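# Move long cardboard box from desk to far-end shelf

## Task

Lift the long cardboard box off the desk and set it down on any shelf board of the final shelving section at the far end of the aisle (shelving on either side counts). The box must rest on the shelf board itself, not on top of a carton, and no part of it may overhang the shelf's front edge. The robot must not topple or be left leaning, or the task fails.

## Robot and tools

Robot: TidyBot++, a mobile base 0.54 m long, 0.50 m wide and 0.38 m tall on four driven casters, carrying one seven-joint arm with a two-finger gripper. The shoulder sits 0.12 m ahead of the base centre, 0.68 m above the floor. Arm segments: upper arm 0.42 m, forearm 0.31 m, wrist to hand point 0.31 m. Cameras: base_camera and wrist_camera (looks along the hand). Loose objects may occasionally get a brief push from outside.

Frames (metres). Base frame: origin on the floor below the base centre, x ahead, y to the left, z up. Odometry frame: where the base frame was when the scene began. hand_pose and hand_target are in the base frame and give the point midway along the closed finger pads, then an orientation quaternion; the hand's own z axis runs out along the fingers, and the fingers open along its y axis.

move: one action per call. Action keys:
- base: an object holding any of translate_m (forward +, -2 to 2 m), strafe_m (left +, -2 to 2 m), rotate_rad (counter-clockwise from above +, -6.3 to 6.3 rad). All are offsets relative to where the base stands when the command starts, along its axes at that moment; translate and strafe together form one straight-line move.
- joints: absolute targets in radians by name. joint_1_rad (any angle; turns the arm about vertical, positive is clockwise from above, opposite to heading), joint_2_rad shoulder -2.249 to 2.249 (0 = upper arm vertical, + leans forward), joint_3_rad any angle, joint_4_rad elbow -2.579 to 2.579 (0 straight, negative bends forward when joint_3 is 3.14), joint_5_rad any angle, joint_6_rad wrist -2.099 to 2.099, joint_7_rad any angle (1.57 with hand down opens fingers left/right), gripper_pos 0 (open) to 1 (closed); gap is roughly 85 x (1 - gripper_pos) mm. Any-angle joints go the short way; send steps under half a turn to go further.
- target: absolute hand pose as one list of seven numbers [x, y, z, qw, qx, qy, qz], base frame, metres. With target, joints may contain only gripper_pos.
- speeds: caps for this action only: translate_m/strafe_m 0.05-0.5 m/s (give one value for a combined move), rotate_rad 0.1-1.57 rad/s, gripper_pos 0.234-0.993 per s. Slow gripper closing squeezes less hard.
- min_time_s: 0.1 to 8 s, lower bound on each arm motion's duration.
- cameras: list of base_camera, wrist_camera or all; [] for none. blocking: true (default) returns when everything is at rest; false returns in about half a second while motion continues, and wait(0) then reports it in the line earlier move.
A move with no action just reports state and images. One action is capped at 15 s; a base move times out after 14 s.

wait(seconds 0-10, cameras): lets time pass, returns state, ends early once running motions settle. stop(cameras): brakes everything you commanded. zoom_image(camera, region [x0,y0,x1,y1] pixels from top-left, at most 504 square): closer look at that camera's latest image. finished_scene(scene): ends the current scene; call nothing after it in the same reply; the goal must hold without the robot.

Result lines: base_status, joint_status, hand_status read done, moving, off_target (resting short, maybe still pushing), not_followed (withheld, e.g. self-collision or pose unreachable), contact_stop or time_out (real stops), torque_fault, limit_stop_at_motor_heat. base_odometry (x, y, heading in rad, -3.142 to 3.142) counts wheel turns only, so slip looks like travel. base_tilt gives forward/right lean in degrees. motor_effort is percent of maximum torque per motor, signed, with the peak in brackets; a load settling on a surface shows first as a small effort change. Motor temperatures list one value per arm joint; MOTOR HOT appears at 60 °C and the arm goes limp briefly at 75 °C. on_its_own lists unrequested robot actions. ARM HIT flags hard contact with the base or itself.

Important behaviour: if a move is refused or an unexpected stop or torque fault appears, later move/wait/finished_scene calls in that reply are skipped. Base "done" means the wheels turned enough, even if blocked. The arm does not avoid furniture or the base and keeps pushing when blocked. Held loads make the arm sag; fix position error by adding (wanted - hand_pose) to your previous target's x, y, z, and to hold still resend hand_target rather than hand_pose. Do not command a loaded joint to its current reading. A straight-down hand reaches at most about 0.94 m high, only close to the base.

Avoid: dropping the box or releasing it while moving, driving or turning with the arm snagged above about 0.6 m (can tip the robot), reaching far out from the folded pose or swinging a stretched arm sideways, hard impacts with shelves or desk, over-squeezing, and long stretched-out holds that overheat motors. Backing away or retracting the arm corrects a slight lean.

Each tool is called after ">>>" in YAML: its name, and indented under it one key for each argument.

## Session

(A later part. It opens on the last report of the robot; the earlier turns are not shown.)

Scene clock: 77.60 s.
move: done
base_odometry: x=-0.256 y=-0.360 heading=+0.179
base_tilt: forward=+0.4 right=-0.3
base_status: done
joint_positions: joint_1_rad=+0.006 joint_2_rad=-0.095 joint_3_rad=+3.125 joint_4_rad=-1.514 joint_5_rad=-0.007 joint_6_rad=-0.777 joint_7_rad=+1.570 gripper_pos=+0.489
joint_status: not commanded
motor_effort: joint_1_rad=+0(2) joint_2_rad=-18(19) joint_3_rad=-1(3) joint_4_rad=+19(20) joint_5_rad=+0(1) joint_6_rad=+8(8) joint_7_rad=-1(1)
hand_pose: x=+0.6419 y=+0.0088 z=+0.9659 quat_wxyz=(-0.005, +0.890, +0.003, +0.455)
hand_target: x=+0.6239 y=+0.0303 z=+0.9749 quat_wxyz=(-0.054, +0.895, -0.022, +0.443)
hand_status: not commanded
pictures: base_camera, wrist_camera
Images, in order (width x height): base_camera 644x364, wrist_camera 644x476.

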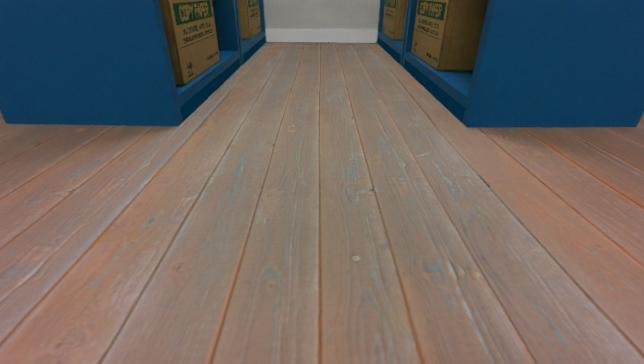

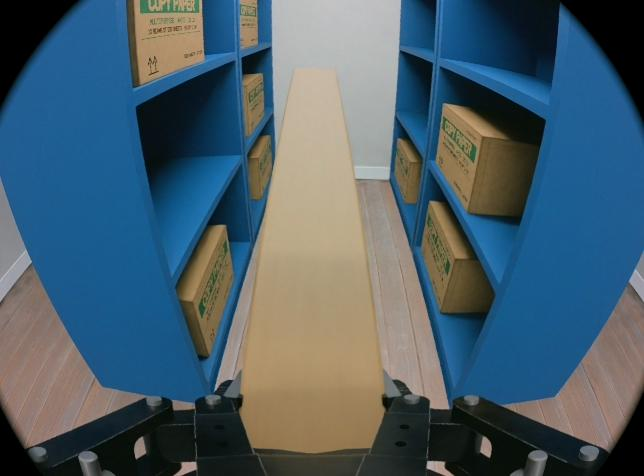

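>>> move:
  base: {"strafe_m": -0.15}
  cameras: ["all"]

>>> move:
  base: {"strafe_m": 0.15, "translate_m": 0.4}
  cameras: ["all"]

Scene clock: 80.67 s.
move: done
base_odometry: x=-0.229 y=-0.508 heading=+0.181
base_tilt: forward=+0.5 right=-0.3
base_status: done
joint_positions: joint_1_rad=+0.005 joint_2_rad=-0.095 joint_3_rad=+3.130 joint_4_rad=-1.514 joint_5_rad=-0.008 joint_6_rad=-0.777 joint_7_rad=+1.570 gripper_pos=+0.489
joint_status: not commanded
motor_effort: joint_1_rad=+0(2) joint_2_rad=-18(18) joint_3_rad=-1(3) joint_4_rad=+18(19) joint_5_rad=+0(1) joint_6_rad=+8(8) joint_7_rad=-1(1)
hand_pose: x=+0.6420 y=+0.0067 z=+0.9659 quat_wxyz=(-0.005, +0.890, +0.001, +0.455)
hand_target: x=+0.6239 y=+0.0303 z=+0.9749 quat_wxyz=(-0.054, +0.895, -0.022, +0.443)
hand_status: not commanded
pictures: base_camera, wrist_camera
Images, in order (width x height): base_camera 644x364, wrist_camera 644x476.

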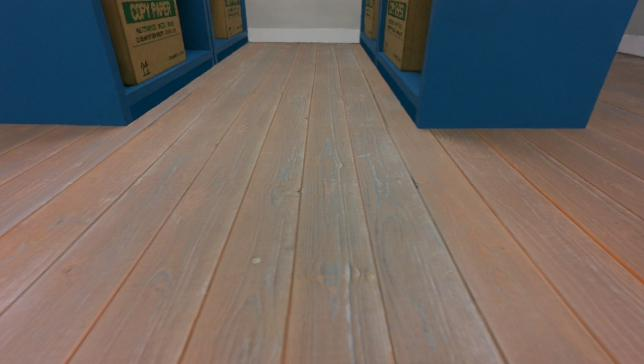

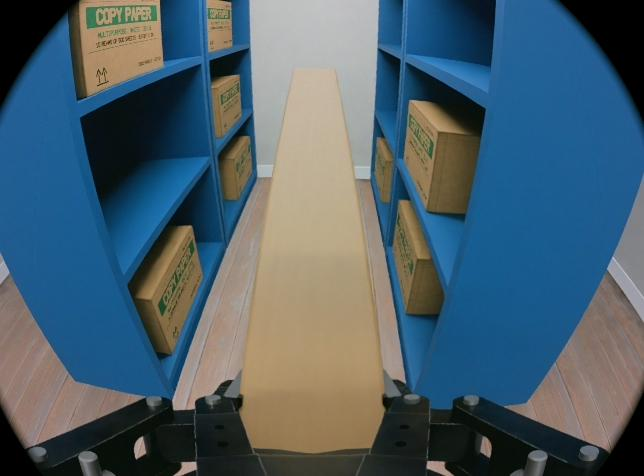

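Scene clock: 82.77 s.
move: done
base_odometry: x=+0.138 y=-0.289 heading=+0.180
base_tilt: forward=+0.4 right=-0.4
base_status: done
joint_positions: joint_1_rad=+0.005 joint_2_rad=-0.098 joint_3_rad=+3.130 joint_4_rad=-1.513 joint_5_rad=-0.008 joint_6_rad=-0.778 joint_7_rad=+1.570 gripper_pos=+0.489
joint_status: not commanded
motor_effort: joint_1_rad=+0(1) joint_2_rad=-18(23) joint_3_rad=-1(2) joint_4_rad=+19(20) joint_5_rad=+0(1) joint_6_rad=+8(8) joint_7_rad=-1(2)
hand_pose: x=+0.6412 y=+0.0068 z=+0.9675 quat_wxyz=(-0.005, +0.890, +0.002, +0.456)
hand_target: x=+0.6239 y=+0.0303 z=+0.9749 quat_wxyz=(-0.054, +0.895, -0.022, +0.443)
hand_status: not commanded
pictures: base_camera, wrist_camera
Images, in order (width x height): base_camera 644x364, wrist_camera 644x476.

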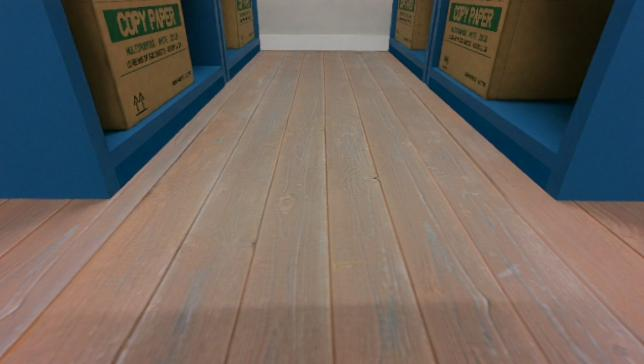

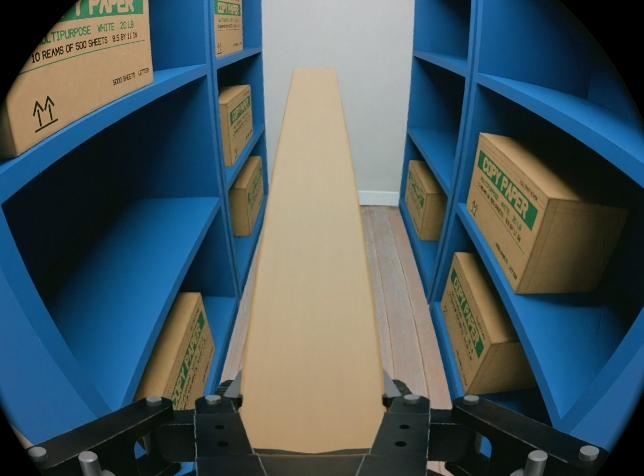

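>>> move:
  base: {"translate_m": -0.45}

>>> move:
  target: [0.55, -0.30, 0.90, 0.0, 0.9198, 0.0, 0.3923]
  min_time_s: 4
  cameras: ["wrist_camera"]

Scene clock: 85.87 s.
move: done
base_odometry: x=-0.305 y=-0.369 heading=+0.180
base_tilt: forward=+0.4 right=-0.4
base_status: done
joint_positions: joint_1_rad=+0.005 joint_2_rad=-0.106 joint_3_rad=+3.130 joint_4_rad=-1.512 joint_5_rad=-0.008 joint_6_rad=-0.780 joint_7_rad=+1.570 gripper_pos=+0.489
joint_status: not commanded
motor_effort: joint_1_rad=+0(1) joint_2_rad=-17(22) joint_3_rad=+0(2) joint_4_rad=+19(20) joint_5_rad=+0(1) joint_6_rad=+8(8) joint_7_rad=-1(2)
hand_pose: x=+0.6386 y=+0.0068 z=+0.9717 quat_wxyz=(-0.005, +0.888, +0.002, +0.459)
hand_target: x=+0.6239 y=+0.0303 z=+0.9749 quat_wxyz=(-0.054, +0.895, -0.022, +0.443)
hand_status: not commanded
pictures: none

Scene clock: 90.50 s.
move: done
base_odometry: x=-0.305 y=-0.369 heading=+0.180
base_tilt: forward=+0.3 right=-0.3
base_status: not commanded
joint_positions: joint_1_rad=+0.668 joint_2_rad=+0.098 joint_3_rad=+3.472 joint_4_rad=-1.436 joint_5_rad=-0.641 joint_6_rad=-1.144 joint_7_rad=+2.661 gripper_pos=+0.489
joint_status: not commanded
motor_effort: joint_1_rad=+0(1) joint_2_rad=-23(23) joint_3_rad=-1(2) joint_4_rad=+17(19) joint_5_rad=-5(6) joint_6_rad=+3(8) joint_7_rad=-1(1)
hand_pose: x=+0.5371 y=-0.3192 z=+0.8868 quat_wxyz=(+0.043, +0.930, -0.014, +0.366)
hand_target: x=+0.5500 y=-0.3000 z=+0.9000 quat_wxyz=(+0.000, +0.920, +0.000, +0.392)
hand_status: done (0.027 m and 6.1 deg from the pose sent, 0.327 m and 8.5 deg at the start)
Images, in order (width x height): wrist_camera 644x476.

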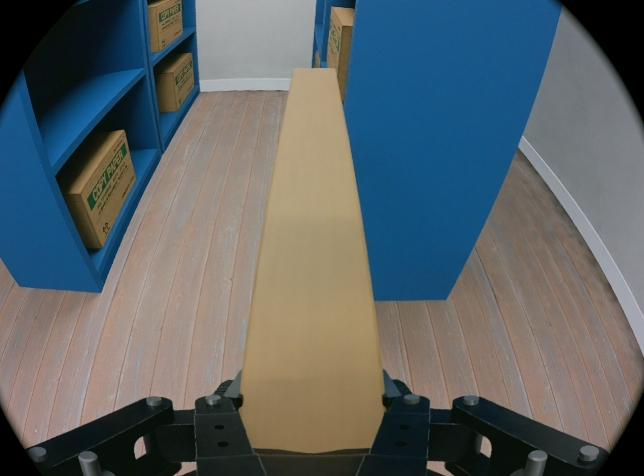

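>>> move:
  target: [0.42, -0.36, 0.76, 0.0, 0.9198, 0.0, 0.3923]
  min_time_s: 3
  cameras: ["wrist_camera"]

Scene clock: 94.20 s.
move: done
base_odometry: x=-0.305 y=-0.369 heading=+0.180
base_tilt: forward=+0.4 right=-0.3
base_status: not commanded
joint_positions: joint_1_rad=+1.017 joint_2_rad=+0.167 joint_3_rad=+3.527 joint_4_rad=-1.765 joint_5_rad=-0.831 joint_6_rad=-1.146 joint_7_rad=+3.314 gripper_pos=+0.489
joint_status: not commanded
motor_effort: joint_1_rad=+0(1) joint_2_rad=-23(24) joint_3_rad=+0(1) joint_4_rad=+15(18) joint_5_rad=-6(6) joint_6_rad=-1(4) joint_7_rad=-1(2)
hand_pose: x=+0.4044 y=-0.3765 z=+0.7525 quat_wxyz=(+0.039, +0.938, +0.010, +0.345)
hand_target: x=+0.4200 y=-0.3600 z=+0.7600 quat_wxyz=(+0.000, +0.920, +0.000, +0.392)
hand_status: done (0.024 m and 7.4 deg from the pose sent, 0.177 m and 6.1 deg at the start)
Images, in order (width x height): wrist_camera 644x476.

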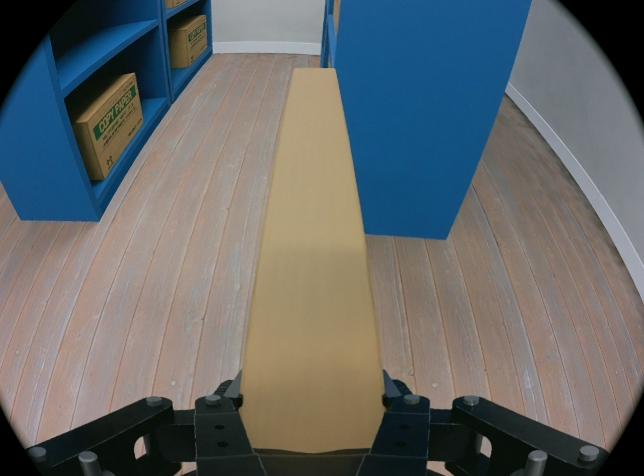

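>>> move:
  target: [0.40, -0.34, 0.95, 0.0, 0.9198, 0.0, 0.3923]
  min_time_s: 4

>>> move:
  target: [0.34, -0.36, 1.07, 0.0, 0.9198, 0.0, 0.3923]
  min_time_s: 3
  cameras: ["wrist_camera"]

Scene clock: 98.83 s.
move: done
base_odometry: x=-0.305 y=-0.369 heading=+0.180
base_tilt: forward=+0.4 right=-0.3
base_status: not commanded
joint_positions: joint_1_rad=+0.934 joint_2_rad=+0.126 joint_3_rad=+3.694 joint_4_rad=-1.314 joint_5_rad=-0.831 joint_6_rad=-1.566 joint_7_rad=+2.963 gripper_pos=+0.489
joint_status: not commanded
motor_effort: joint_1_rad=+0(1) joint_2_rad=-22(24) joint_3_rad=-1(1) joint_4_rad=+16(16) joint_5_rad=-7(7) joint_6_rad=+1(1) joint_7_rad=-1(2)
hand_pose: x=+0.4022 y=-0.3714 z=+0.9233 quat_wxyz=(+0.019, +0.925, -0.010, +0.378)
hand_target: x=+0.4000 y=-0.3400 z=+0.9500 quat_wxyz=(+0.000, +0.920, +0.000, +0.392)
hand_status: done (0.041 m and 3.0 deg from the pose sent, 0.201 m and 7.4 deg at the start)
pictures: none

Scene clock: 102.13 s.
move: done
base_odometry: x=-0.305 y=-0.369 heading=+0.180
base_tilt: forward=+0.4 right=-0.2
base_status: not commanded
joint_positions: joint_1_rad=+1.522 joint_2_rad=+0.259 joint_3_rad=+3.247 joint_4_rad=-0.626 joint_5_rad=-0.868 joint_6_rad=-1.970 joint_7_rad=+2.666 gripper_pos=+0.489
joint_status: not commanded
motor_effort: joint_1_rad=+0(1) joint_2_rad=-23(24) joint_3_rad=-2(2) joint_4_rad=+12(17) joint_5_rad=-6(7) joint_6_rad=+3(3) joint_7_rad=-1(2)
hand_pose: x=+0.3294 y=-0.3870 z=+1.0618 quat_wxyz=(+0.051, +0.929, -0.024, +0.367)
hand_target: x=+0.3400 y=-0.3600 z=+1.0700 quat_wxyz=(+0.000, +0.920, +0.000, +0.392)
hand_status: done (0.030 m and 7.2 deg from the pose sent, 0.160 m and 3.0 deg at the start)
Images, in order (width x height): wrist_camera 644x476.

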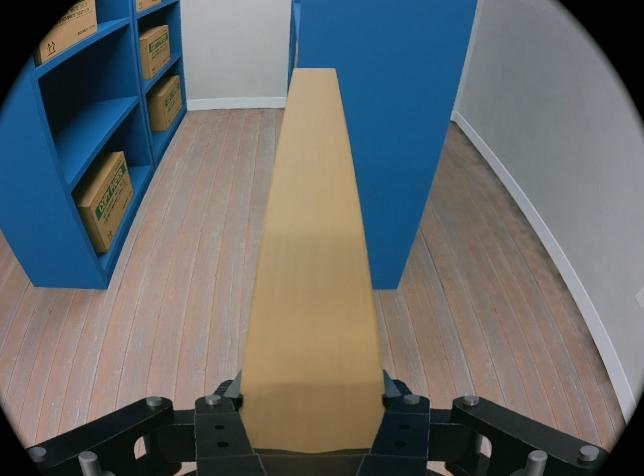

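>>> move:
  target: [0.3506, -0.333, 1.078, -0.051, 0.908, 0.024, 0.416]
  min_time_s: 2

>>> move:
  base: {"strafe_m": 0.11}
  cameras: ["all"]

Scene clock: 104.87 s.
move: done
base_odometry: x=-0.305 y=-0.369 heading=+0.180
base_tilt: forward=+0.4 right=-0.3
base_status: not commanded
joint_positions: joint_1_rad=+1.544 joint_2_rad=+0.271 joint_3_rad=+3.191 joint_4_rad=-0.626 joint_5_rad=-0.950 joint_6_rad=-2.021 joint_7_rad=+2.621 gripper_pos=+0.489
joint_status: not commanded
motor_effort: joint_1_rad=+0(1) joint_2_rad=-23(24) joint_3_rad=-2(2) joint_4_rad=+11(12) joint_5_rad=-6(6) joint_6_rad=+3(4) joint_7_rad=-1(1)
hand_pose: x=+0.3459 y=-0.3595 z=+1.0685 quat_wxyz=(+0.001, +0.919, -0.001, +0.394)
hand_target: x=+0.3506 y=-0.3330 z=+1.0780 quat_wxyz=(-0.051, +0.908, +0.024, +0.416)
hand_status: done (0.029 m and 7.2 deg from the pose sent, 0.060 m and 14.3 deg at the start)
pictures: none

Scene clock: 106.20 s.
move: done
base_odometry: x=-0.325 y=-0.261 heading=+0.180
base_tilt: forward=+0.4 right=-0.3
base_status: done
joint_positions: joint_1_rad=+1.547 joint_2_rad=+0.288 joint_3_rad=+3.188 joint_4_rad=-0.624 joint_5_rad=-0.955 joint_6_rad=-2.028 joint_7_rad=+2.621 gripper_pos=+0.489
joint_status: not commanded
motor_effort: joint_1_rad=+0(1) joint_2_rad=-23(27) joint_3_rad=-2(3) joint_4_rad=+10(13) joint_5_rad=-6(6) joint_6_rad=+3(4) joint_7_rad=-1(1)
hand_pose: x=+0.3457 y=-0.3632 z=+1.0633 quat_wxyz=(-0.009, +0.919, -0.002, +0.394)
hand_target: x=+0.3506 y=-0.3330 z=+1.0780 quat_wxyz=(-0.051, +0.908, +0.024, +0.416)
hand_status: not commanded
pictures: base_camera, wrist_camera
Images, in order (width x height): base_camera 644x364, wrist_camera 644x476.

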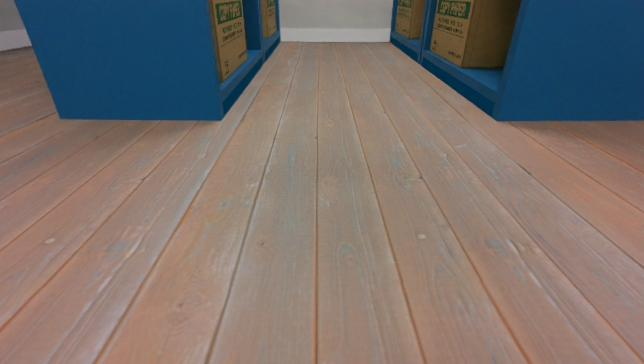

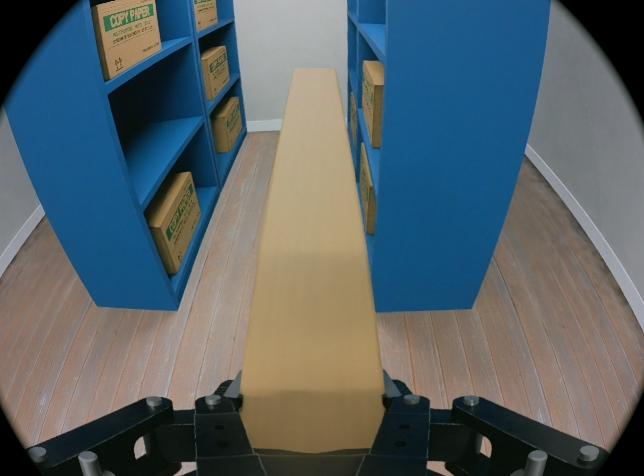

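>>> move:
  base: {"translate_m": 1.1, "strafe_m": -0.02}
  speeds: {"translate_m": 0.25}
  cameras: ["all"]

Scene clock: 111.60 s.
move: done
base_odometry: x=+0.761 y=-0.084 heading=+0.180
base_tilt: forward=+0.4 right=-0.2
base_status: done
joint_positions: joint_1_rad=+1.555 joint_2_rad=+0.288 joint_3_rad=+3.186 joint_4_rad=-0.624 joint_5_rad=-0.956 joint_6_rad=-2.028 joint_7_rad=+2.621 gripper_pos=+0.489
joint_status: not commanded
motor_effort: joint_1_rad=+0(2) joint_2_rad=-24(25) joint_3_rad=-2(3) joint_4_rad=+11(13) joint_5_rad=-6(7) joint_6_rad=+3(4) joint_7_rad=-1(1)
hand_pose: x=+0.3436 y=-0.3643 z=+1.0637 quat_wxyz=(-0.009, +0.919, -0.004, +0.395)
hand_target: x=+0.3506 y=-0.3330 z=+1.0780 quat_wxyz=(-0.051, +0.908, +0.024, +0.416)
hand_status: not commanded
pictures: base_camera, wrist_camera
Images, in order (width x height): base_camera 644x364, wrist_camera 644x476.

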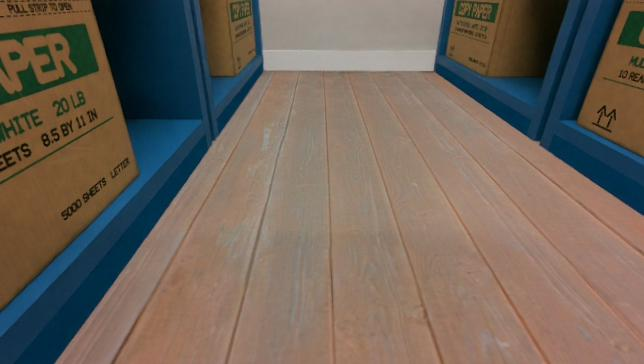

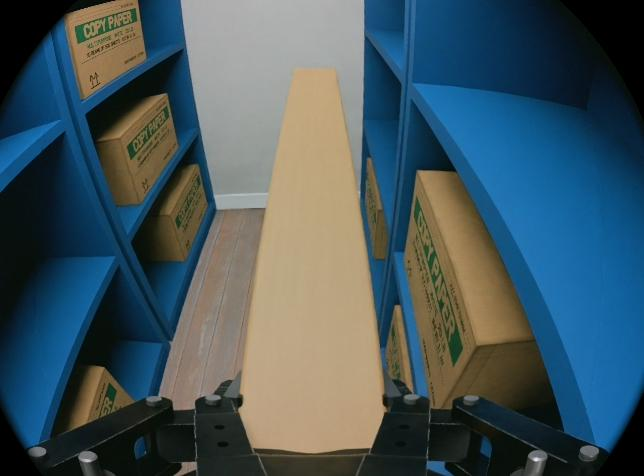

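>>> move:
  base: {"rotate_rad": -0.04}

>>> move:
  base: {"translate_m": 1.1, "strafe_m": -0.03}
  speeds: {"translate_m": 0.25}
  cameras: ["all"]

Scene clock: 112.53 s.
move: done
base_odometry: x=+0.761 y=-0.084 heading=+0.140
base_tilt: forward=+0.4 right=-0.3
base_status: done
joint_positions: joint_1_rad=+1.561 joint_2_rad=+0.288 joint_3_rad=+3.184 joint_4_rad=-0.624 joint_5_rad=-0.958 joint_6_rad=-2.028 joint_7_rad=+2.621 gripper_pos=+0.489
joint_status: not commanded
motor_effort: joint_1_rad=+0(3) joint_2_rad=-24(25) joint_3_rad=-3(3) joint_4_rad=+11(12) joint_5_rad=-6(7) joint_6_rad=+3(4) joint_7_rad=-1(1)
hand_pose: x=+0.3423 y=-0.3652 z=+1.0637 quat_wxyz=(-0.008, +0.918, -0.006, +0.395)
hand_target: x=+0.3506 y=-0.3330 z=+1.0780 quat_wxyz=(-0.051, +0.908, +0.024, +0.416)
hand_status: not commanded
pictures: none

Scene clock: 117.83 s.
move: done
base_odometry: x=+1.855 y=+0.040 heading=+0.140
base_tilt: forward=+0.4 right=-0.3
base_status: done
joint_positions: joint_1_rad=+1.561 joint_2_rad=+0.288 joint_3_rad=+3.184 joint_4_rad=-0.624 joint_5_rad=-0.958 joint_6_rad=-2.028 joint_7_rad=+2.621 gripper_pos=+0.489
joint_status: not commanded
motor_effort: joint_1_rad=+0(2) joint_2_rad=-23(25) joint_3_rad=-2(4) joint_4_rad=+11(13) joint_5_rad=-6(7) joint_6_rad=+3(3) joint_7_rad=-1(1)
hand_pose: x=+0.3422 y=-0.3652 z=+1.0638 quat_wxyz=(-0.008, +0.918, -0.006, +0.396)
hand_target: x=+0.3506 y=-0.3330 z=+1.0780 quat_wxyz=(-0.051, +0.908, +0.024, +0.416)
hand_status: not commanded
pictures: base_camera, wrist_camera
Images, in order (width x height): base_camera 644x364, wrist_camera 644x476.

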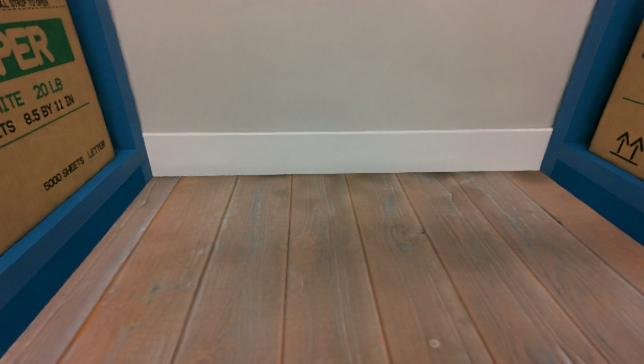

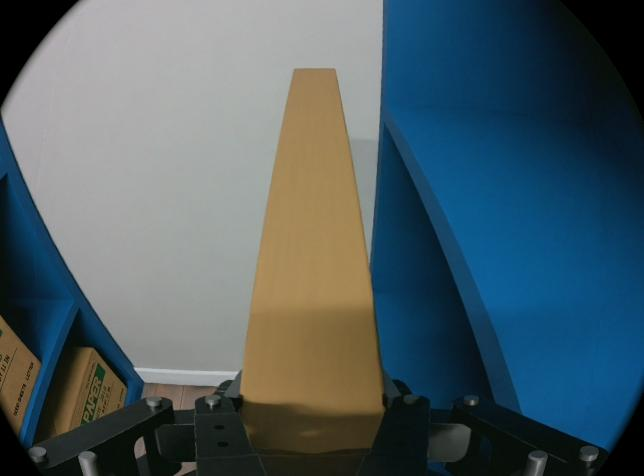

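>>> move:
  base: {"strafe_m": -0.12, "translate_m": 0.03}
  speeds: {"strafe_m": 0.15}
  cameras: ["all"]

Scene clock: 119.93 s.
move: done
base_odometry: x=+1.901 y=-0.075 heading=+0.140
base_tilt: forward=+0.4 right=-0.4
base_status: done
joint_positions: joint_1_rad=+1.561 joint_2_rad=+0.293 joint_3_rad=+3.184 joint_4_rad=-0.624 joint_5_rad=-0.958 joint_6_rad=-2.029 joint_7_rad=+2.621 gripper_pos=+0.489
joint_status: not commanded
motor_effort: joint_1_rad=+0(1) joint_2_rad=-24(27) joint_3_rad=-2(3) joint_4_rad=+11(12) joint_5_rad=-6(6) joint_6_rad=+3(4) joint_7_rad=-1(1)
hand_pose: x=+0.3422 y=-0.3667 z=+1.0622 quat_wxyz=(-0.011, +0.918, -0.006, +0.395)
hand_target: x=+0.3506 y=-0.3330 z=+1.0780 quat_wxyz=(-0.051, +0.908, +0.024, +0.416)
hand_status: not commanded
pictures: base_camera, wrist_camera
Images, in order (width x height): base_camera 644x364, wrist_camera 644x476.

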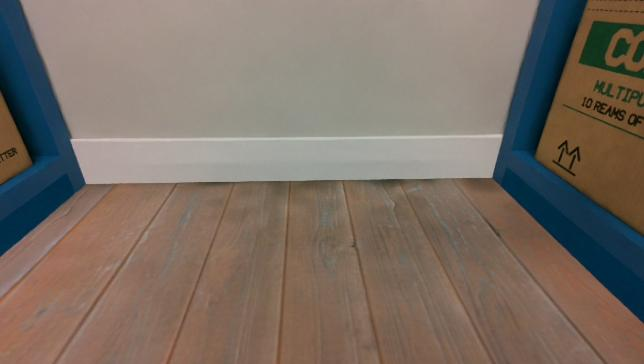

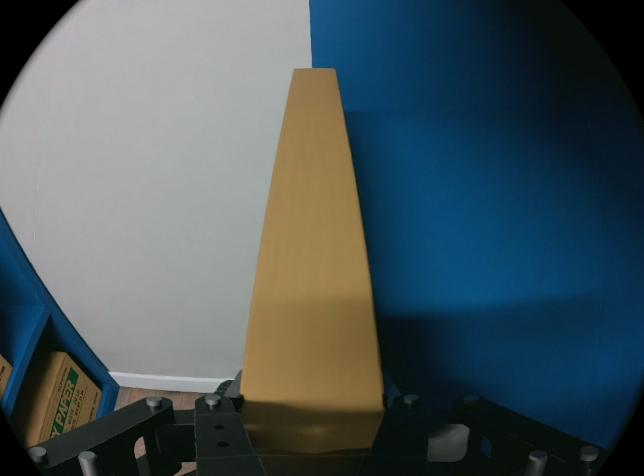

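>>> move:
  base: {"strafe_m": -0.10}
  speeds: {"strafe_m": 0.15}
  cameras: ["all"]

Scene clock: 121.50 s.
move: done
base_odometry: x=+1.915 y=-0.174 heading=+0.140
base_tilt: forward=+0.4 right=-0.3
base_status: done
joint_positions: joint_1_rad=+1.561 joint_2_rad=+0.296 joint_3_rad=+3.183 joint_4_rad=-0.624 joint_5_rad=-0.959 joint_6_rad=-2.029 joint_7_rad=+2.621 gripper_pos=+0.489
joint_status: not commanded
motor_effort: joint_1_rad=+0(1) joint_2_rad=-24(27) joint_3_rad=-2(3) joint_4_rad=+11(12) joint_5_rad=-6(6) joint_6_rad=+3(4) joint_7_rad=-1(1)
hand_pose: x=+0.3422 y=-0.3677 z=+1.0610 quat_wxyz=(-0.012, +0.918, -0.007, +0.395)
hand_target: x=+0.3506 y=-0.3330 z=+1.0780 quat_wxyz=(-0.051, +0.908, +0.024, +0.416)
hand_status: not commanded
pictures: base_camera, wrist_camera
Images, in order (width x height): base_camera 644x364, wrist_camera 644x476.

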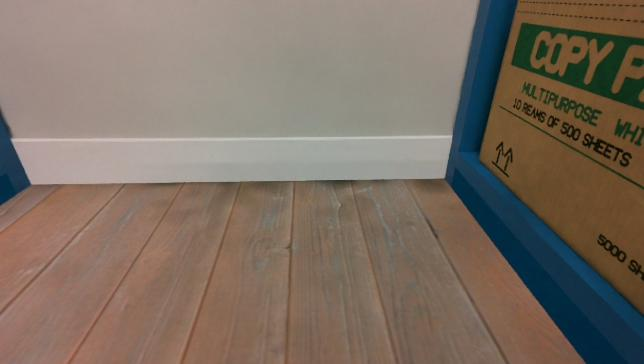

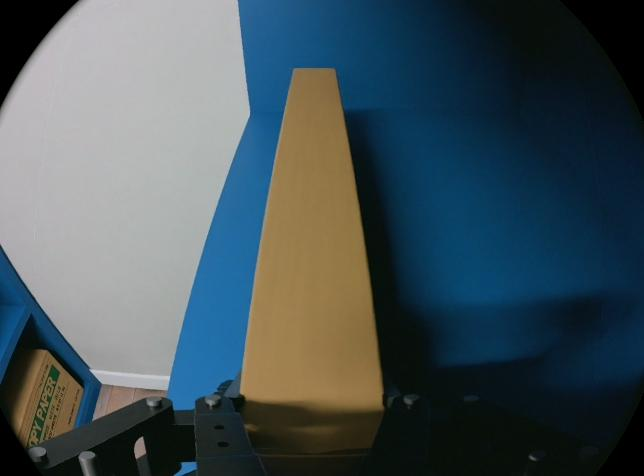

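>>> move:
  target: [0.3506, -0.333, 1.055, -0.045, 0.9105, 0.026, 0.411]
  min_time_s: 2
  cameras: ["wrist_camera"]

Scene clock: 124.03 s.
move: done
base_odometry: x=+1.915 y=-0.174 heading=+0.140
base_tilt: forward=+0.4 right=-0.3
base_status: not commanded
joint_positions: joint_1_rad=+1.460 joint_2_rad=+0.280 joint_3_rad=+3.358 joint_4_rad=-0.741 joint_5_rad=-0.964 joint_6_rad=-2.029 joint_7_rad=+2.672 gripper_pos=+0.489
joint_status: not commanded
motor_effort: joint_1_rad=-1(1) joint_2_rad=-24(25) joint_3_rad=-1(3) joint_4_rad=+12(13) joint_5_rad=-5(7) joint_6_rad=+1(3) joint_7_rad=-1(1)
hand_pose: x=+0.3355 y=-0.3730 z=+1.0302 quat_wxyz=(-0.034, +0.924, -0.034, +0.379)
hand_target: x=+0.3506 y=-0.3330 z=+1.0550 quat_wxyz=(-0.045, +0.910, +0.026, +0.411)
hand_status: done (0.049 m and 8.0 deg from the pose sent, 0.036 m and 5.7 deg at the start)
Images, in order (width x height): wrist_camera 644x476.

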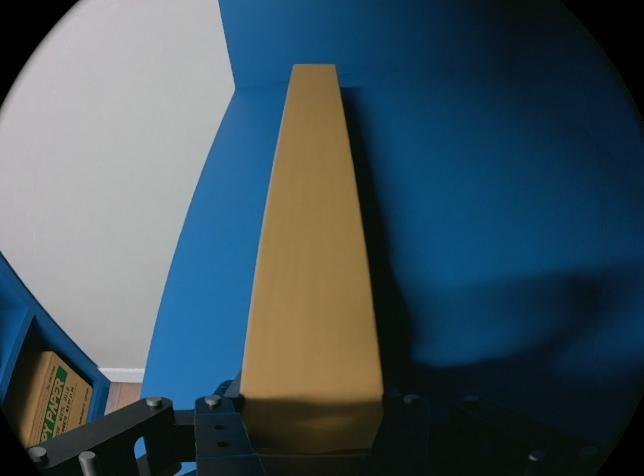

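>>> move:
  target: [0.355, -0.330, 1.064, -0.0114, 0.905, 0.061, 0.421]
  min_time_s: 2
  cameras: ["wrist_camera"]

Scene clock: 126.67 s.
move: done
base_odometry: x=+1.915 y=-0.174 heading=+0.140
base_tilt: forward=+0.4 right=-0.3
base_status: not commanded
joint_positions: joint_1_rad=+1.419 joint_2_rad=+0.257 joint_3_rad=+3.410 joint_4_rad=-0.762 joint_5_rad=-0.968 joint_6_rad=-2.029 joint_7_rad=+2.758 gripper_pos=+0.489
joint_status: not commanded
motor_effort: joint_1_rad=+0(1) joint_2_rad=-24(24) joint_3_rad=-1(2) joint_4_rad=+11(13) joint_5_rad=-6(6) joint_6_rad=+2(2) joint_7_rad=-1(1)
hand_pose: x=+0.3367 y=-0.3656 z=+1.0325 quat_wxyz=(-0.015, +0.926, +0.003, +0.378)
hand_target: x=+0.3550 y=-0.3300 z=+1.0640 quat_wxyz=(-0.011, +0.905, +0.061, +0.421)
hand_status: done (0.051 m and 8.6 deg from the pose sent, 0.058 m and 12.4 deg at the start)
Images, in order (width x height): wrist_camera 644x476.

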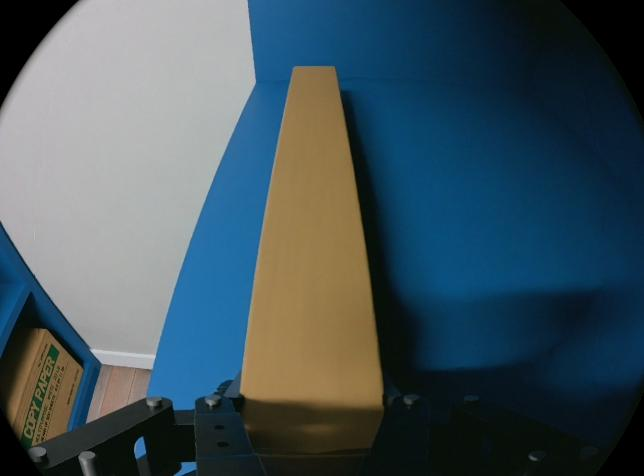

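>>> move:
  joints: {"joint_5_rad": -1.09}
  min_time_s: 1
  cameras: ["wrist_camera"]

Scene clock: 128.80 s.
move: done
base_odometry: x=+1.915 y=-0.174 heading=+0.140
base_tilt: forward=+0.4 right=-0.3
base_status: not commanded
joint_positions: joint_1_rad=+1.418 joint_2_rad=+0.257 joint_3_rad=+3.410 joint_4_rad=-0.762 joint_5_rad=-0.976 joint_6_rad=-2.029 joint_7_rad=+2.759 gripper_pos=+0.489
joint_status: all done
motor_effort: joint_1_rad=+0(1) joint_2_rad=-24(24) joint_3_rad=-2(2) joint_4_rad=+11(13) joint_5_rad=-6(7) joint_6_rad=+2(2) joint_7_rad=-1(2)
hand_pose: x=+0.3384 y=-0.3646 z=+1.0340 quat_wxyz=(-0.015, +0.924, +0.006, +0.381)
hand_target: x=+0.3566 y=-0.3288 z=+1.0661 quat_wxyz=(-0.012, +0.903, +0.064, +0.425)
hand_status: not commanded
Images, in order (width x height): wrist_camera 644x476.

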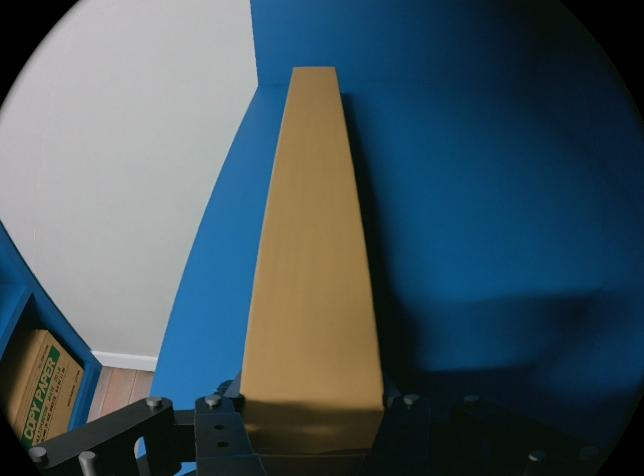

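>>> move:
  joints: {"joint_5_rad": -1.115}
  min_time_s: 1

>>> move:
  joints: {"joint_2_rad": 0.28}
  min_time_s: 1
  cameras: ["wrist_camera"]

Scene clock: 130.17 s.
move: off_target
base_odometry: x=+1.915 y=-0.174 heading=+0.140
base_tilt: forward=+0.3 right=-0.3
base_status: not commanded
joint_positions: joint_1_rad=+1.418 joint_2_rad=+0.257 joint_3_rad=+3.410 joint_4_rad=-0.762 joint_5_rad=-1.001 joint_6_rad=-2.029 joint_7_rad=+2.759 gripper_pos=+0.489
joint_status: joint_5_rad off_target (ended at -1.001, target -1.115)
motor_effort: joint_1_rad=+0(1) joint_2_rad=-24(24) joint_3_rad=-2(2) joint_4_rad=+12(13) joint_5_rad=-6(8) joint_6_rad=+2(2) joint_7_rad=-1(1)
hand_pose: x=+0.3427 y=-0.3620 z=+1.0386 quat_wxyz=(-0.017, +0.920, +0.012, +0.390)
hand_target: x=+0.3603 y=-0.3257 z=+1.0710 quat_wxyz=(-0.014, +0.898, +0.070, +0.434)
hand_status: not commanded
pictures: none

Scene clock: 131.43 s.
move: done
base_odometry: x=+1.915 y=-0.174 heading=+0.140
base_tilt: forward=+0.4 right=-0.3
base_status: not commanded
joint_positions: joint_1_rad=+1.418 joint_2_rad=+0.263 joint_3_rad=+3.410 joint_4_rad=-0.763 joint_5_rad=-1.001 joint_6_rad=-2.029 joint_7_rad=+2.759 gripper_pos=+0.489
joint_status: all done
motor_effort: joint_1_rad=+0(1) joint_2_rad=-24(25) joint_3_rad=-1(2) joint_4_rad=+12(12) joint_5_rad=-6(7) joint_6_rad=+2(2) joint_7_rad=-1(1)
hand_pose: x=+0.3431 y=-0.3640 z=+1.0362 quat_wxyz=(-0.020, +0.920, +0.011, +0.390)
hand_target: x=+0.3648 y=-0.3514 z=+1.0451 quat_wxyz=(-0.045, +0.900, +0.055, +0.431)
hand_status: not commanded
Images, in order (width x height): wrist_camera 644x476.

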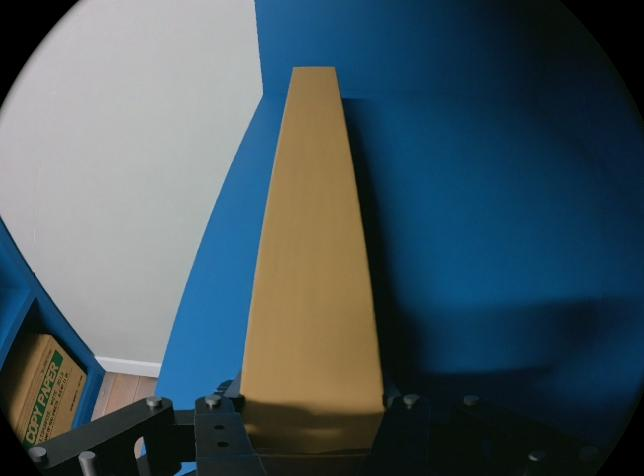

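>>> move:
  joints: {"joint_2_rad": 0.305}
  min_time_s: 1

>>> move:
  joints: {"joint_2_rad": 0.325}
  min_time_s: 1
  cameras: ["wrist_camera"]

Scene clock: 133.13 s.
move: done
base_odometry: x=+1.915 y=-0.174 heading=+0.140
base_tilt: forward=+0.4 right=-0.3
base_status: not commanded
joint_positions: joint_1_rad=+1.418 joint_2_rad=+0.278 joint_3_rad=+3.410 joint_4_rad=-0.763 joint_5_rad=-1.002 joint_6_rad=-2.029 joint_7_rad=+2.759 gripper_pos=+0.489
joint_status: all done
motor_effort: joint_1_rad=+0(0) joint_2_rad=-24(25) joint_3_rad=-2(2) joint_4_rad=+11(12) joint_5_rad=-6(7) joint_6_rad=+2(2) joint_7_rad=-1(1)
hand_pose: x=+0.3440 y=-0.3694 z=+1.0301 quat_wxyz=(-0.027, +0.921, +0.008, +0.389)
hand_target: x=+0.3663 y=-0.3602 z=+1.0352 quat_wxyz=(-0.056, +0.900, +0.050, +0.430)
hand_status: not commanded
pictures: none

Scene clock: 134.43 s.
move: done
base_odometry: x=+1.915 y=-0.174 heading=+0.140
base_tilt: forward=+0.4 right=-0.3
base_status: not commanded
joint_positions: joint_1_rad=+1.418 joint_2_rad=+0.283 joint_3_rad=+3.411 joint_4_rad=-0.763 joint_5_rad=-1.006 joint_6_rad=-2.029 joint_7_rad=+2.759 gripper_pos=+0.489
joint_status: all done
motor_effort: joint_1_rad=+0(1) joint_2_rad=-21(24) joint_3_rad=-2(2) joint_4_rad=+11(12) joint_5_rad=-5(6) joint_6_rad=+3(3) joint_7_rad=-1(1)
hand_pose: x=+0.3446 y=-0.3707 z=+1.0291 quat_wxyz=(-0.029, +0.920, +0.008, +0.391)
hand_target: x=+0.3675 y=-0.3671 z=+1.0272 quat_wxyz=(-0.065, +0.900, +0.046, +0.429)
hand_status: not commanded
Images, in order (width x height): wrist_camera 644x476.

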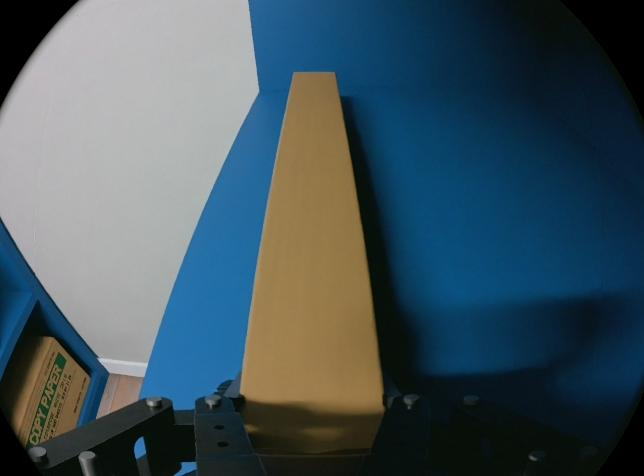

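>>> move:
  joints: {"joint_2_rad": 0.338}
  min_time_s: 1
  cameras: ["wrist_camera"]

Scene clock: 135.83 s.
move: done
base_odometry: x=+1.915 y=-0.174 heading=+0.140
base_tilt: forward=+0.4 right=-0.3
base_status: not commanded
joint_positions: joint_1_rad=+1.418 joint_2_rad=+0.285 joint_3_rad=+3.412 joint_4_rad=-0.763 joint_5_rad=-1.010 joint_6_rad=-2.029 joint_7_rad=+2.759 gripper_pos=+0.489
joint_status: all done
motor_effort: joint_1_rad=-1(2) joint_2_rad=-19(22) joint_3_rad=-2(2) joint_4_rad=+9(11) joint_5_rad=-5(6) joint_6_rad=+3(3) joint_7_rad=-1(1)
hand_pose: x=+0.3452 y=-0.3713 z=+1.0290 quat_wxyz=(-0.030, +0.919, +0.008, +0.392)
hand_target: x=+0.3683 y=-0.3715 z=+1.0219 quat_wxyz=(-0.071, +0.900, +0.043, +0.428)
hand_status: not commanded
Images, in order (width x height): wrist_camera 644x476.

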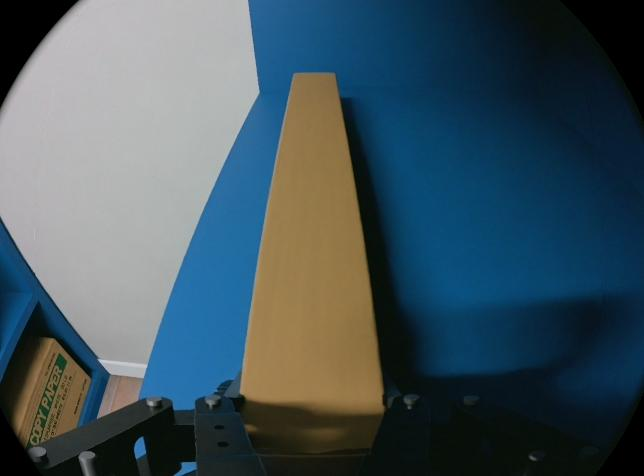

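>>> move:
  joints: {"joint_2_rad": 0.318}
  min_time_s: 1

>>> move:
  joints: {"gripper_pos": 0.44}
  speeds: {"gripper_pos": 0.234}
  cameras: ["wrist_camera"]

Scene clock: 137.30 s.
move: done
base_odometry: x=+1.915 y=-0.174 heading=+0.140
base_tilt: forward=+0.4 right=-0.3
base_status: not commanded
joint_positions: joint_1_rad=+1.418 joint_2_rad=+0.285 joint_3_rad=+3.412 joint_4_rad=-0.763 joint_5_rad=-1.010 joint_6_rad=-2.029 joint_7_rad=+2.759 gripper_pos=+0.489
joint_status: all done
motor_effort: joint_1_rad=-1(2) joint_2_rad=-19(20) joint_3_rad=-2(2) joint_4_rad=+10(11) joint_5_rad=-5(6) joint_6_rad=+3(3) joint_7_rad=-1(1)
hand_pose: x=+0.3452 y=-0.3713 z=+1.0290 quat_wxyz=(-0.030, +0.919, +0.008, +0.392)
hand_target: x=+0.3671 y=-0.3647 z=+1.0300 quat_wxyz=(-0.062, +0.900, +0.047, +0.429)
hand_status: not commanded
pictures: none

Scene clock: 138.10 s.
move: done
base_odometry: x=+1.915 y=-0.173 heading=+0.140
base_tilt: forward=+0.4 right=-0.3
base_status: not commanded
joint_positions: joint_1_rad=+1.417 joint_2_rad=+0.287 joint_3_rad=+3.412 joint_4_rad=-0.763 joint_5_rad=-1.015 joint_6_rad=-2.029 joint_7_rad=+2.760 gripper_pos=+0.439
joint_status: all done
motor_effort: joint_1_rad=-1(1) joint_2_rad=-22(24) joint_3_rad=-1(2) joint_4_rad=+11(11) joint_5_rad=-5(6) joint_6_rad=+2(3) joint_7_rad=-1(1)
hand_pose: x=+0.3466 y=-0.3713 z=+1.0290 quat_wxyz=(-0.032, +0.919, +0.010, +0.394)
hand_target: x=+0.3671 y=-0.3647 z=+1.0300 quat_wxyz=(-0.062, +0.900, +0.047, +0.429)
hand_status: not commanded
Images, in order (width x height): wrist_camera 644x476.

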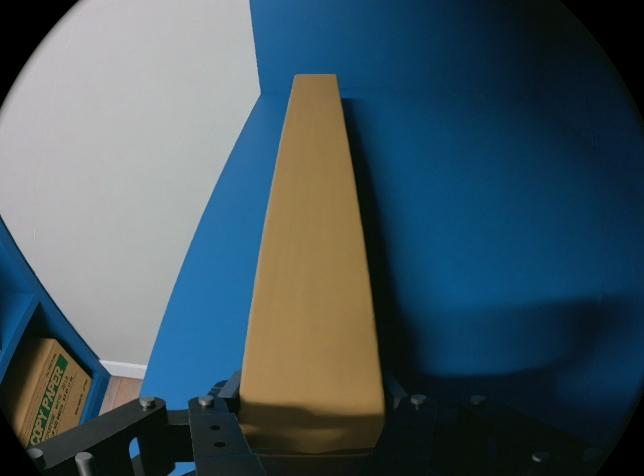

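>>> move:
  joints: {"gripper_pos": 0.05}
  speeds: {"gripper_pos": 0.3}
  cameras: ["wrist_camera"]

>>> move:
  joints: {"joint_4_rad": -0.62}
  min_time_s: 2
  cameras: ["wrist_camera"]

Scene clock: 140.13 s.
move: done
base_odometry: x=+1.915 y=-0.173 heading=+0.140
base_tilt: forward=+0.4 right=-0.3
base_status: not commanded
joint_positions: joint_1_rad=+1.416 joint_2_rad=+0.295 joint_3_rad=+3.412 joint_4_rad=-0.763 joint_5_rad=-1.015 joint_6_rad=-2.029 joint_7_rad=+2.760 gripper_pos=+0.052
joint_status: all done
motor_effort: joint_1_rad=+0(1) joint_2_rad=-25(25) joint_3_rad=-1(2) joint_4_rad=+11(13) joint_5_rad=-6(6) joint_6_rad=+1(3) joint_7_rad=-1(1)
hand_pose: x=+0.3475 y=-0.3735 z=+1.0261 quat_wxyz=(-0.035, +0.919, +0.009, +0.393)
hand_target: x=+0.3671 y=-0.3647 z=+1.0300 quat_wxyz=(-0.062, +0.900, +0.047, +0.429)
hand_status: not commanded
Images, in order (width x height): wrist_camera 644x476.

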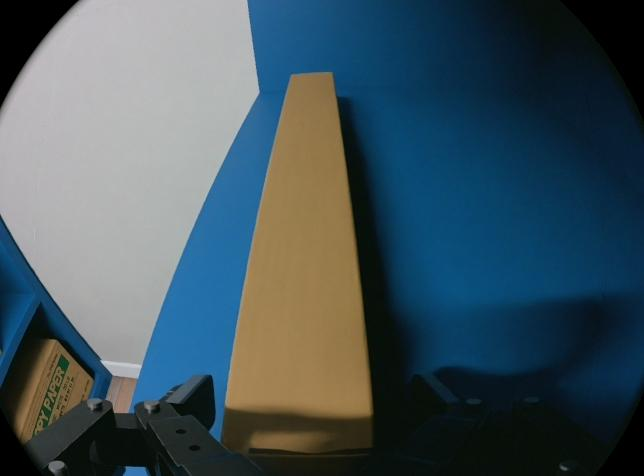

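Scene clock: 142.40 s.
move: done
base_odometry: x=+1.915 y=-0.173 heading=+0.140
base_tilt: forward=+0.4 right=-0.3
base_status: not commanded
joint_positions: joint_1_rad=+1.416 joint_2_rad=+0.296 joint_3_rad=+3.412 joint_4_rad=-0.639 joint_5_rad=-1.015 joint_6_rad=-2.029 joint_7_rad=+2.760 gripper_pos=+0.052
joint_status: all done
motor_effort: joint_1_rad=+0(1) joint_2_rad=-24(25) joint_3_rad=-1(2) joint_4_rad=+11(13) joint_5_rad=-5(6) joint_6_rad=+3(3) joint_7_rad=-1(1)
hand_pose: x=+0.3494 y=-0.3772 z=+1.0538 quat_wxyz=(+0.019, +0.922, +0.037, +0.386)
hand_target: x=+0.3700 y=-0.3669 z=+1.0652 quat_wxyz=(+0.010, +0.905, +0.089, +0.416)
hand_status: not commanded
Images, in order (width x height): wrist_camera 644x476.

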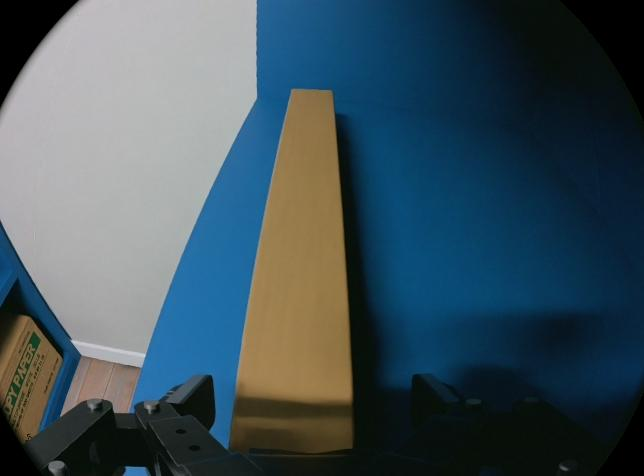

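>>> move:
  joints: {"joint_4_rad": -0.48}
  min_time_s: 2

>>> move:
  base: {"strafe_m": 0.12}
  speeds: {"strafe_m": 0.2}
  cameras: ["all"]

Scene clock: 146.43 s.
move: done
base_odometry: x=+1.915 y=-0.173 heading=+0.140
base_tilt: forward=+0.4 right=-0.3
base_status: not commanded
joint_positions: joint_1_rad=+1.416 joint_2_rad=+0.297 joint_3_rad=+3.412 joint_4_rad=-0.499 joint_5_rad=-1.015 joint_6_rad=-2.029 joint_7_rad=+2.760 gripper_pos=+0.052
joint_status: all done
motor_effort: joint_1_rad=+0(1) joint_2_rad=-23(25) joint_3_rad=-1(2) joint_4_rad=+10(13) joint_5_rad=-5(6) joint_6_rad=+4(4) joint_7_rad=-1(2)
hand_pose: x=+0.3520 y=-0.3771 z=+1.0855 quat_wxyz=(+0.080, +0.921, +0.069, +0.376)
hand_target: x=+0.3728 y=-0.3642 z=+1.0945 quat_wxyz=(+0.069, +0.904, +0.123, +0.403)
hand_status: not commanded
pictures: none

Scene clock: 147.80 s.
move: done
base_odometry: x=+1.899 y=-0.055 heading=+0.140
base_tilt: forward=+0.4 right=-0.4
base_status: done
joint_positions: joint_1_rad=+1.415 joint_2_rad=+0.311 joint_3_rad=+3.413 joint_4_rad=-0.497 joint_5_rad=-1.016 joint_6_rad=-2.029 joint_7_rad=+2.760 gripper_pos=+0.052
joint_status: not commanded
motor_effort: joint_1_rad=+0(1) joint_2_rad=-24(27) joint_3_rad=-2(2) joint_4_rad=+10(12) joint_5_rad=-5(5) joint_6_rad=+4(4) joint_7_rad=-1(2)
hand_pose: x=+0.3534 y=-0.3825 z=+1.0803 quat_wxyz=(+0.074, +0.922, +0.067, +0.375)
hand_target: x=+0.3728 y=-0.3642 z=+1.0945 quat_wxyz=(+0.069, +0.904, +0.123, +0.403)
hand_status: not commanded
pictures: base_camera, wrist_camera
Images, in order (width x height): base_camera 644x364, wrist_camera 644x476.

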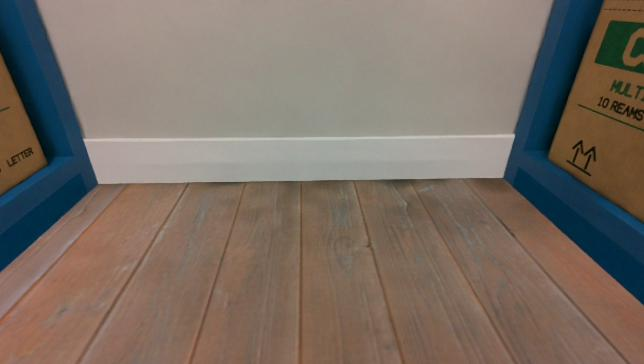

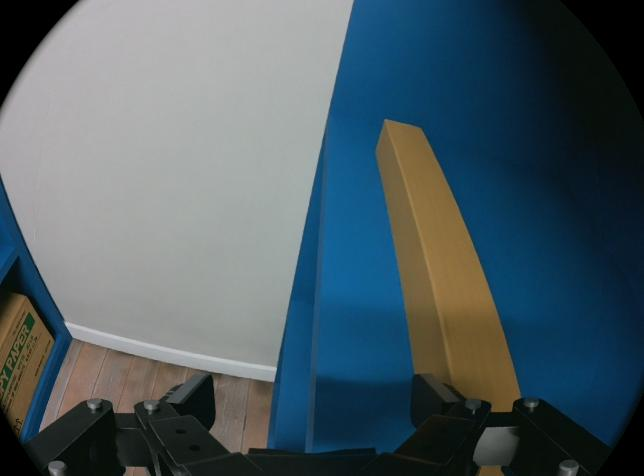

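>>> move:
  base: {"strafe_m": 0.08}
  speeds: {"strafe_m": 0.2}
  cameras: ["wrist_camera"]

Scene clock: 149.17 s.
move: done
base_odometry: x=+1.887 y=+0.024 heading=+0.142
base_tilt: forward=+0.3 right=-0.3
base_status: done
joint_positions: joint_1_rad=+1.414 joint_2_rad=+0.313 joint_3_rad=+3.413 joint_4_rad=-0.494 joint_5_rad=-1.017 joint_6_rad=-2.029 joint_7_rad=+2.760 gripper_pos=+0.052
joint_status: not commanded
motor_effort: joint_1_rad=+0(1) joint_2_rad=-24(27) joint_3_rad=-2(2) joint_4_rad=+11(11) joint_5_rad=-5(5) joint_6_rad=+3(4) joint_7_rad=-1(1)
hand_pose: x=+0.3542 y=-0.3828 z=+1.0802 quat_wxyz=(+0.074, +0.921, +0.068, +0.375)
hand_target: x=+0.3728 y=-0.3642 z=+1.0945 quat_wxyz=(+0.069, +0.904, +0.123, +0.403)
hand_status: not commanded
Images, in order (width x height): wrist_camera 644x476.

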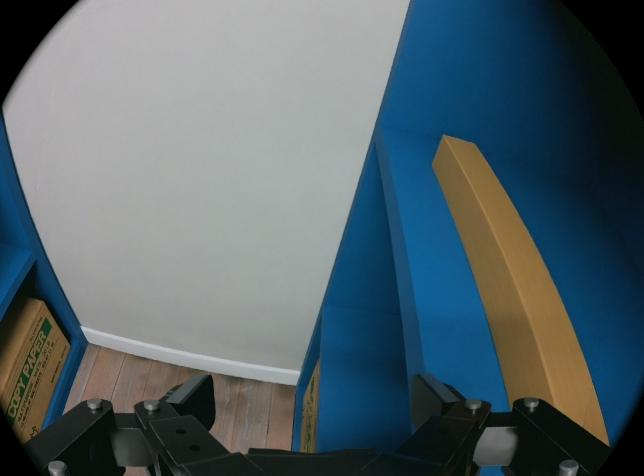

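>>> finished_scene:
  scene: 1

The scene is finished: the task was done.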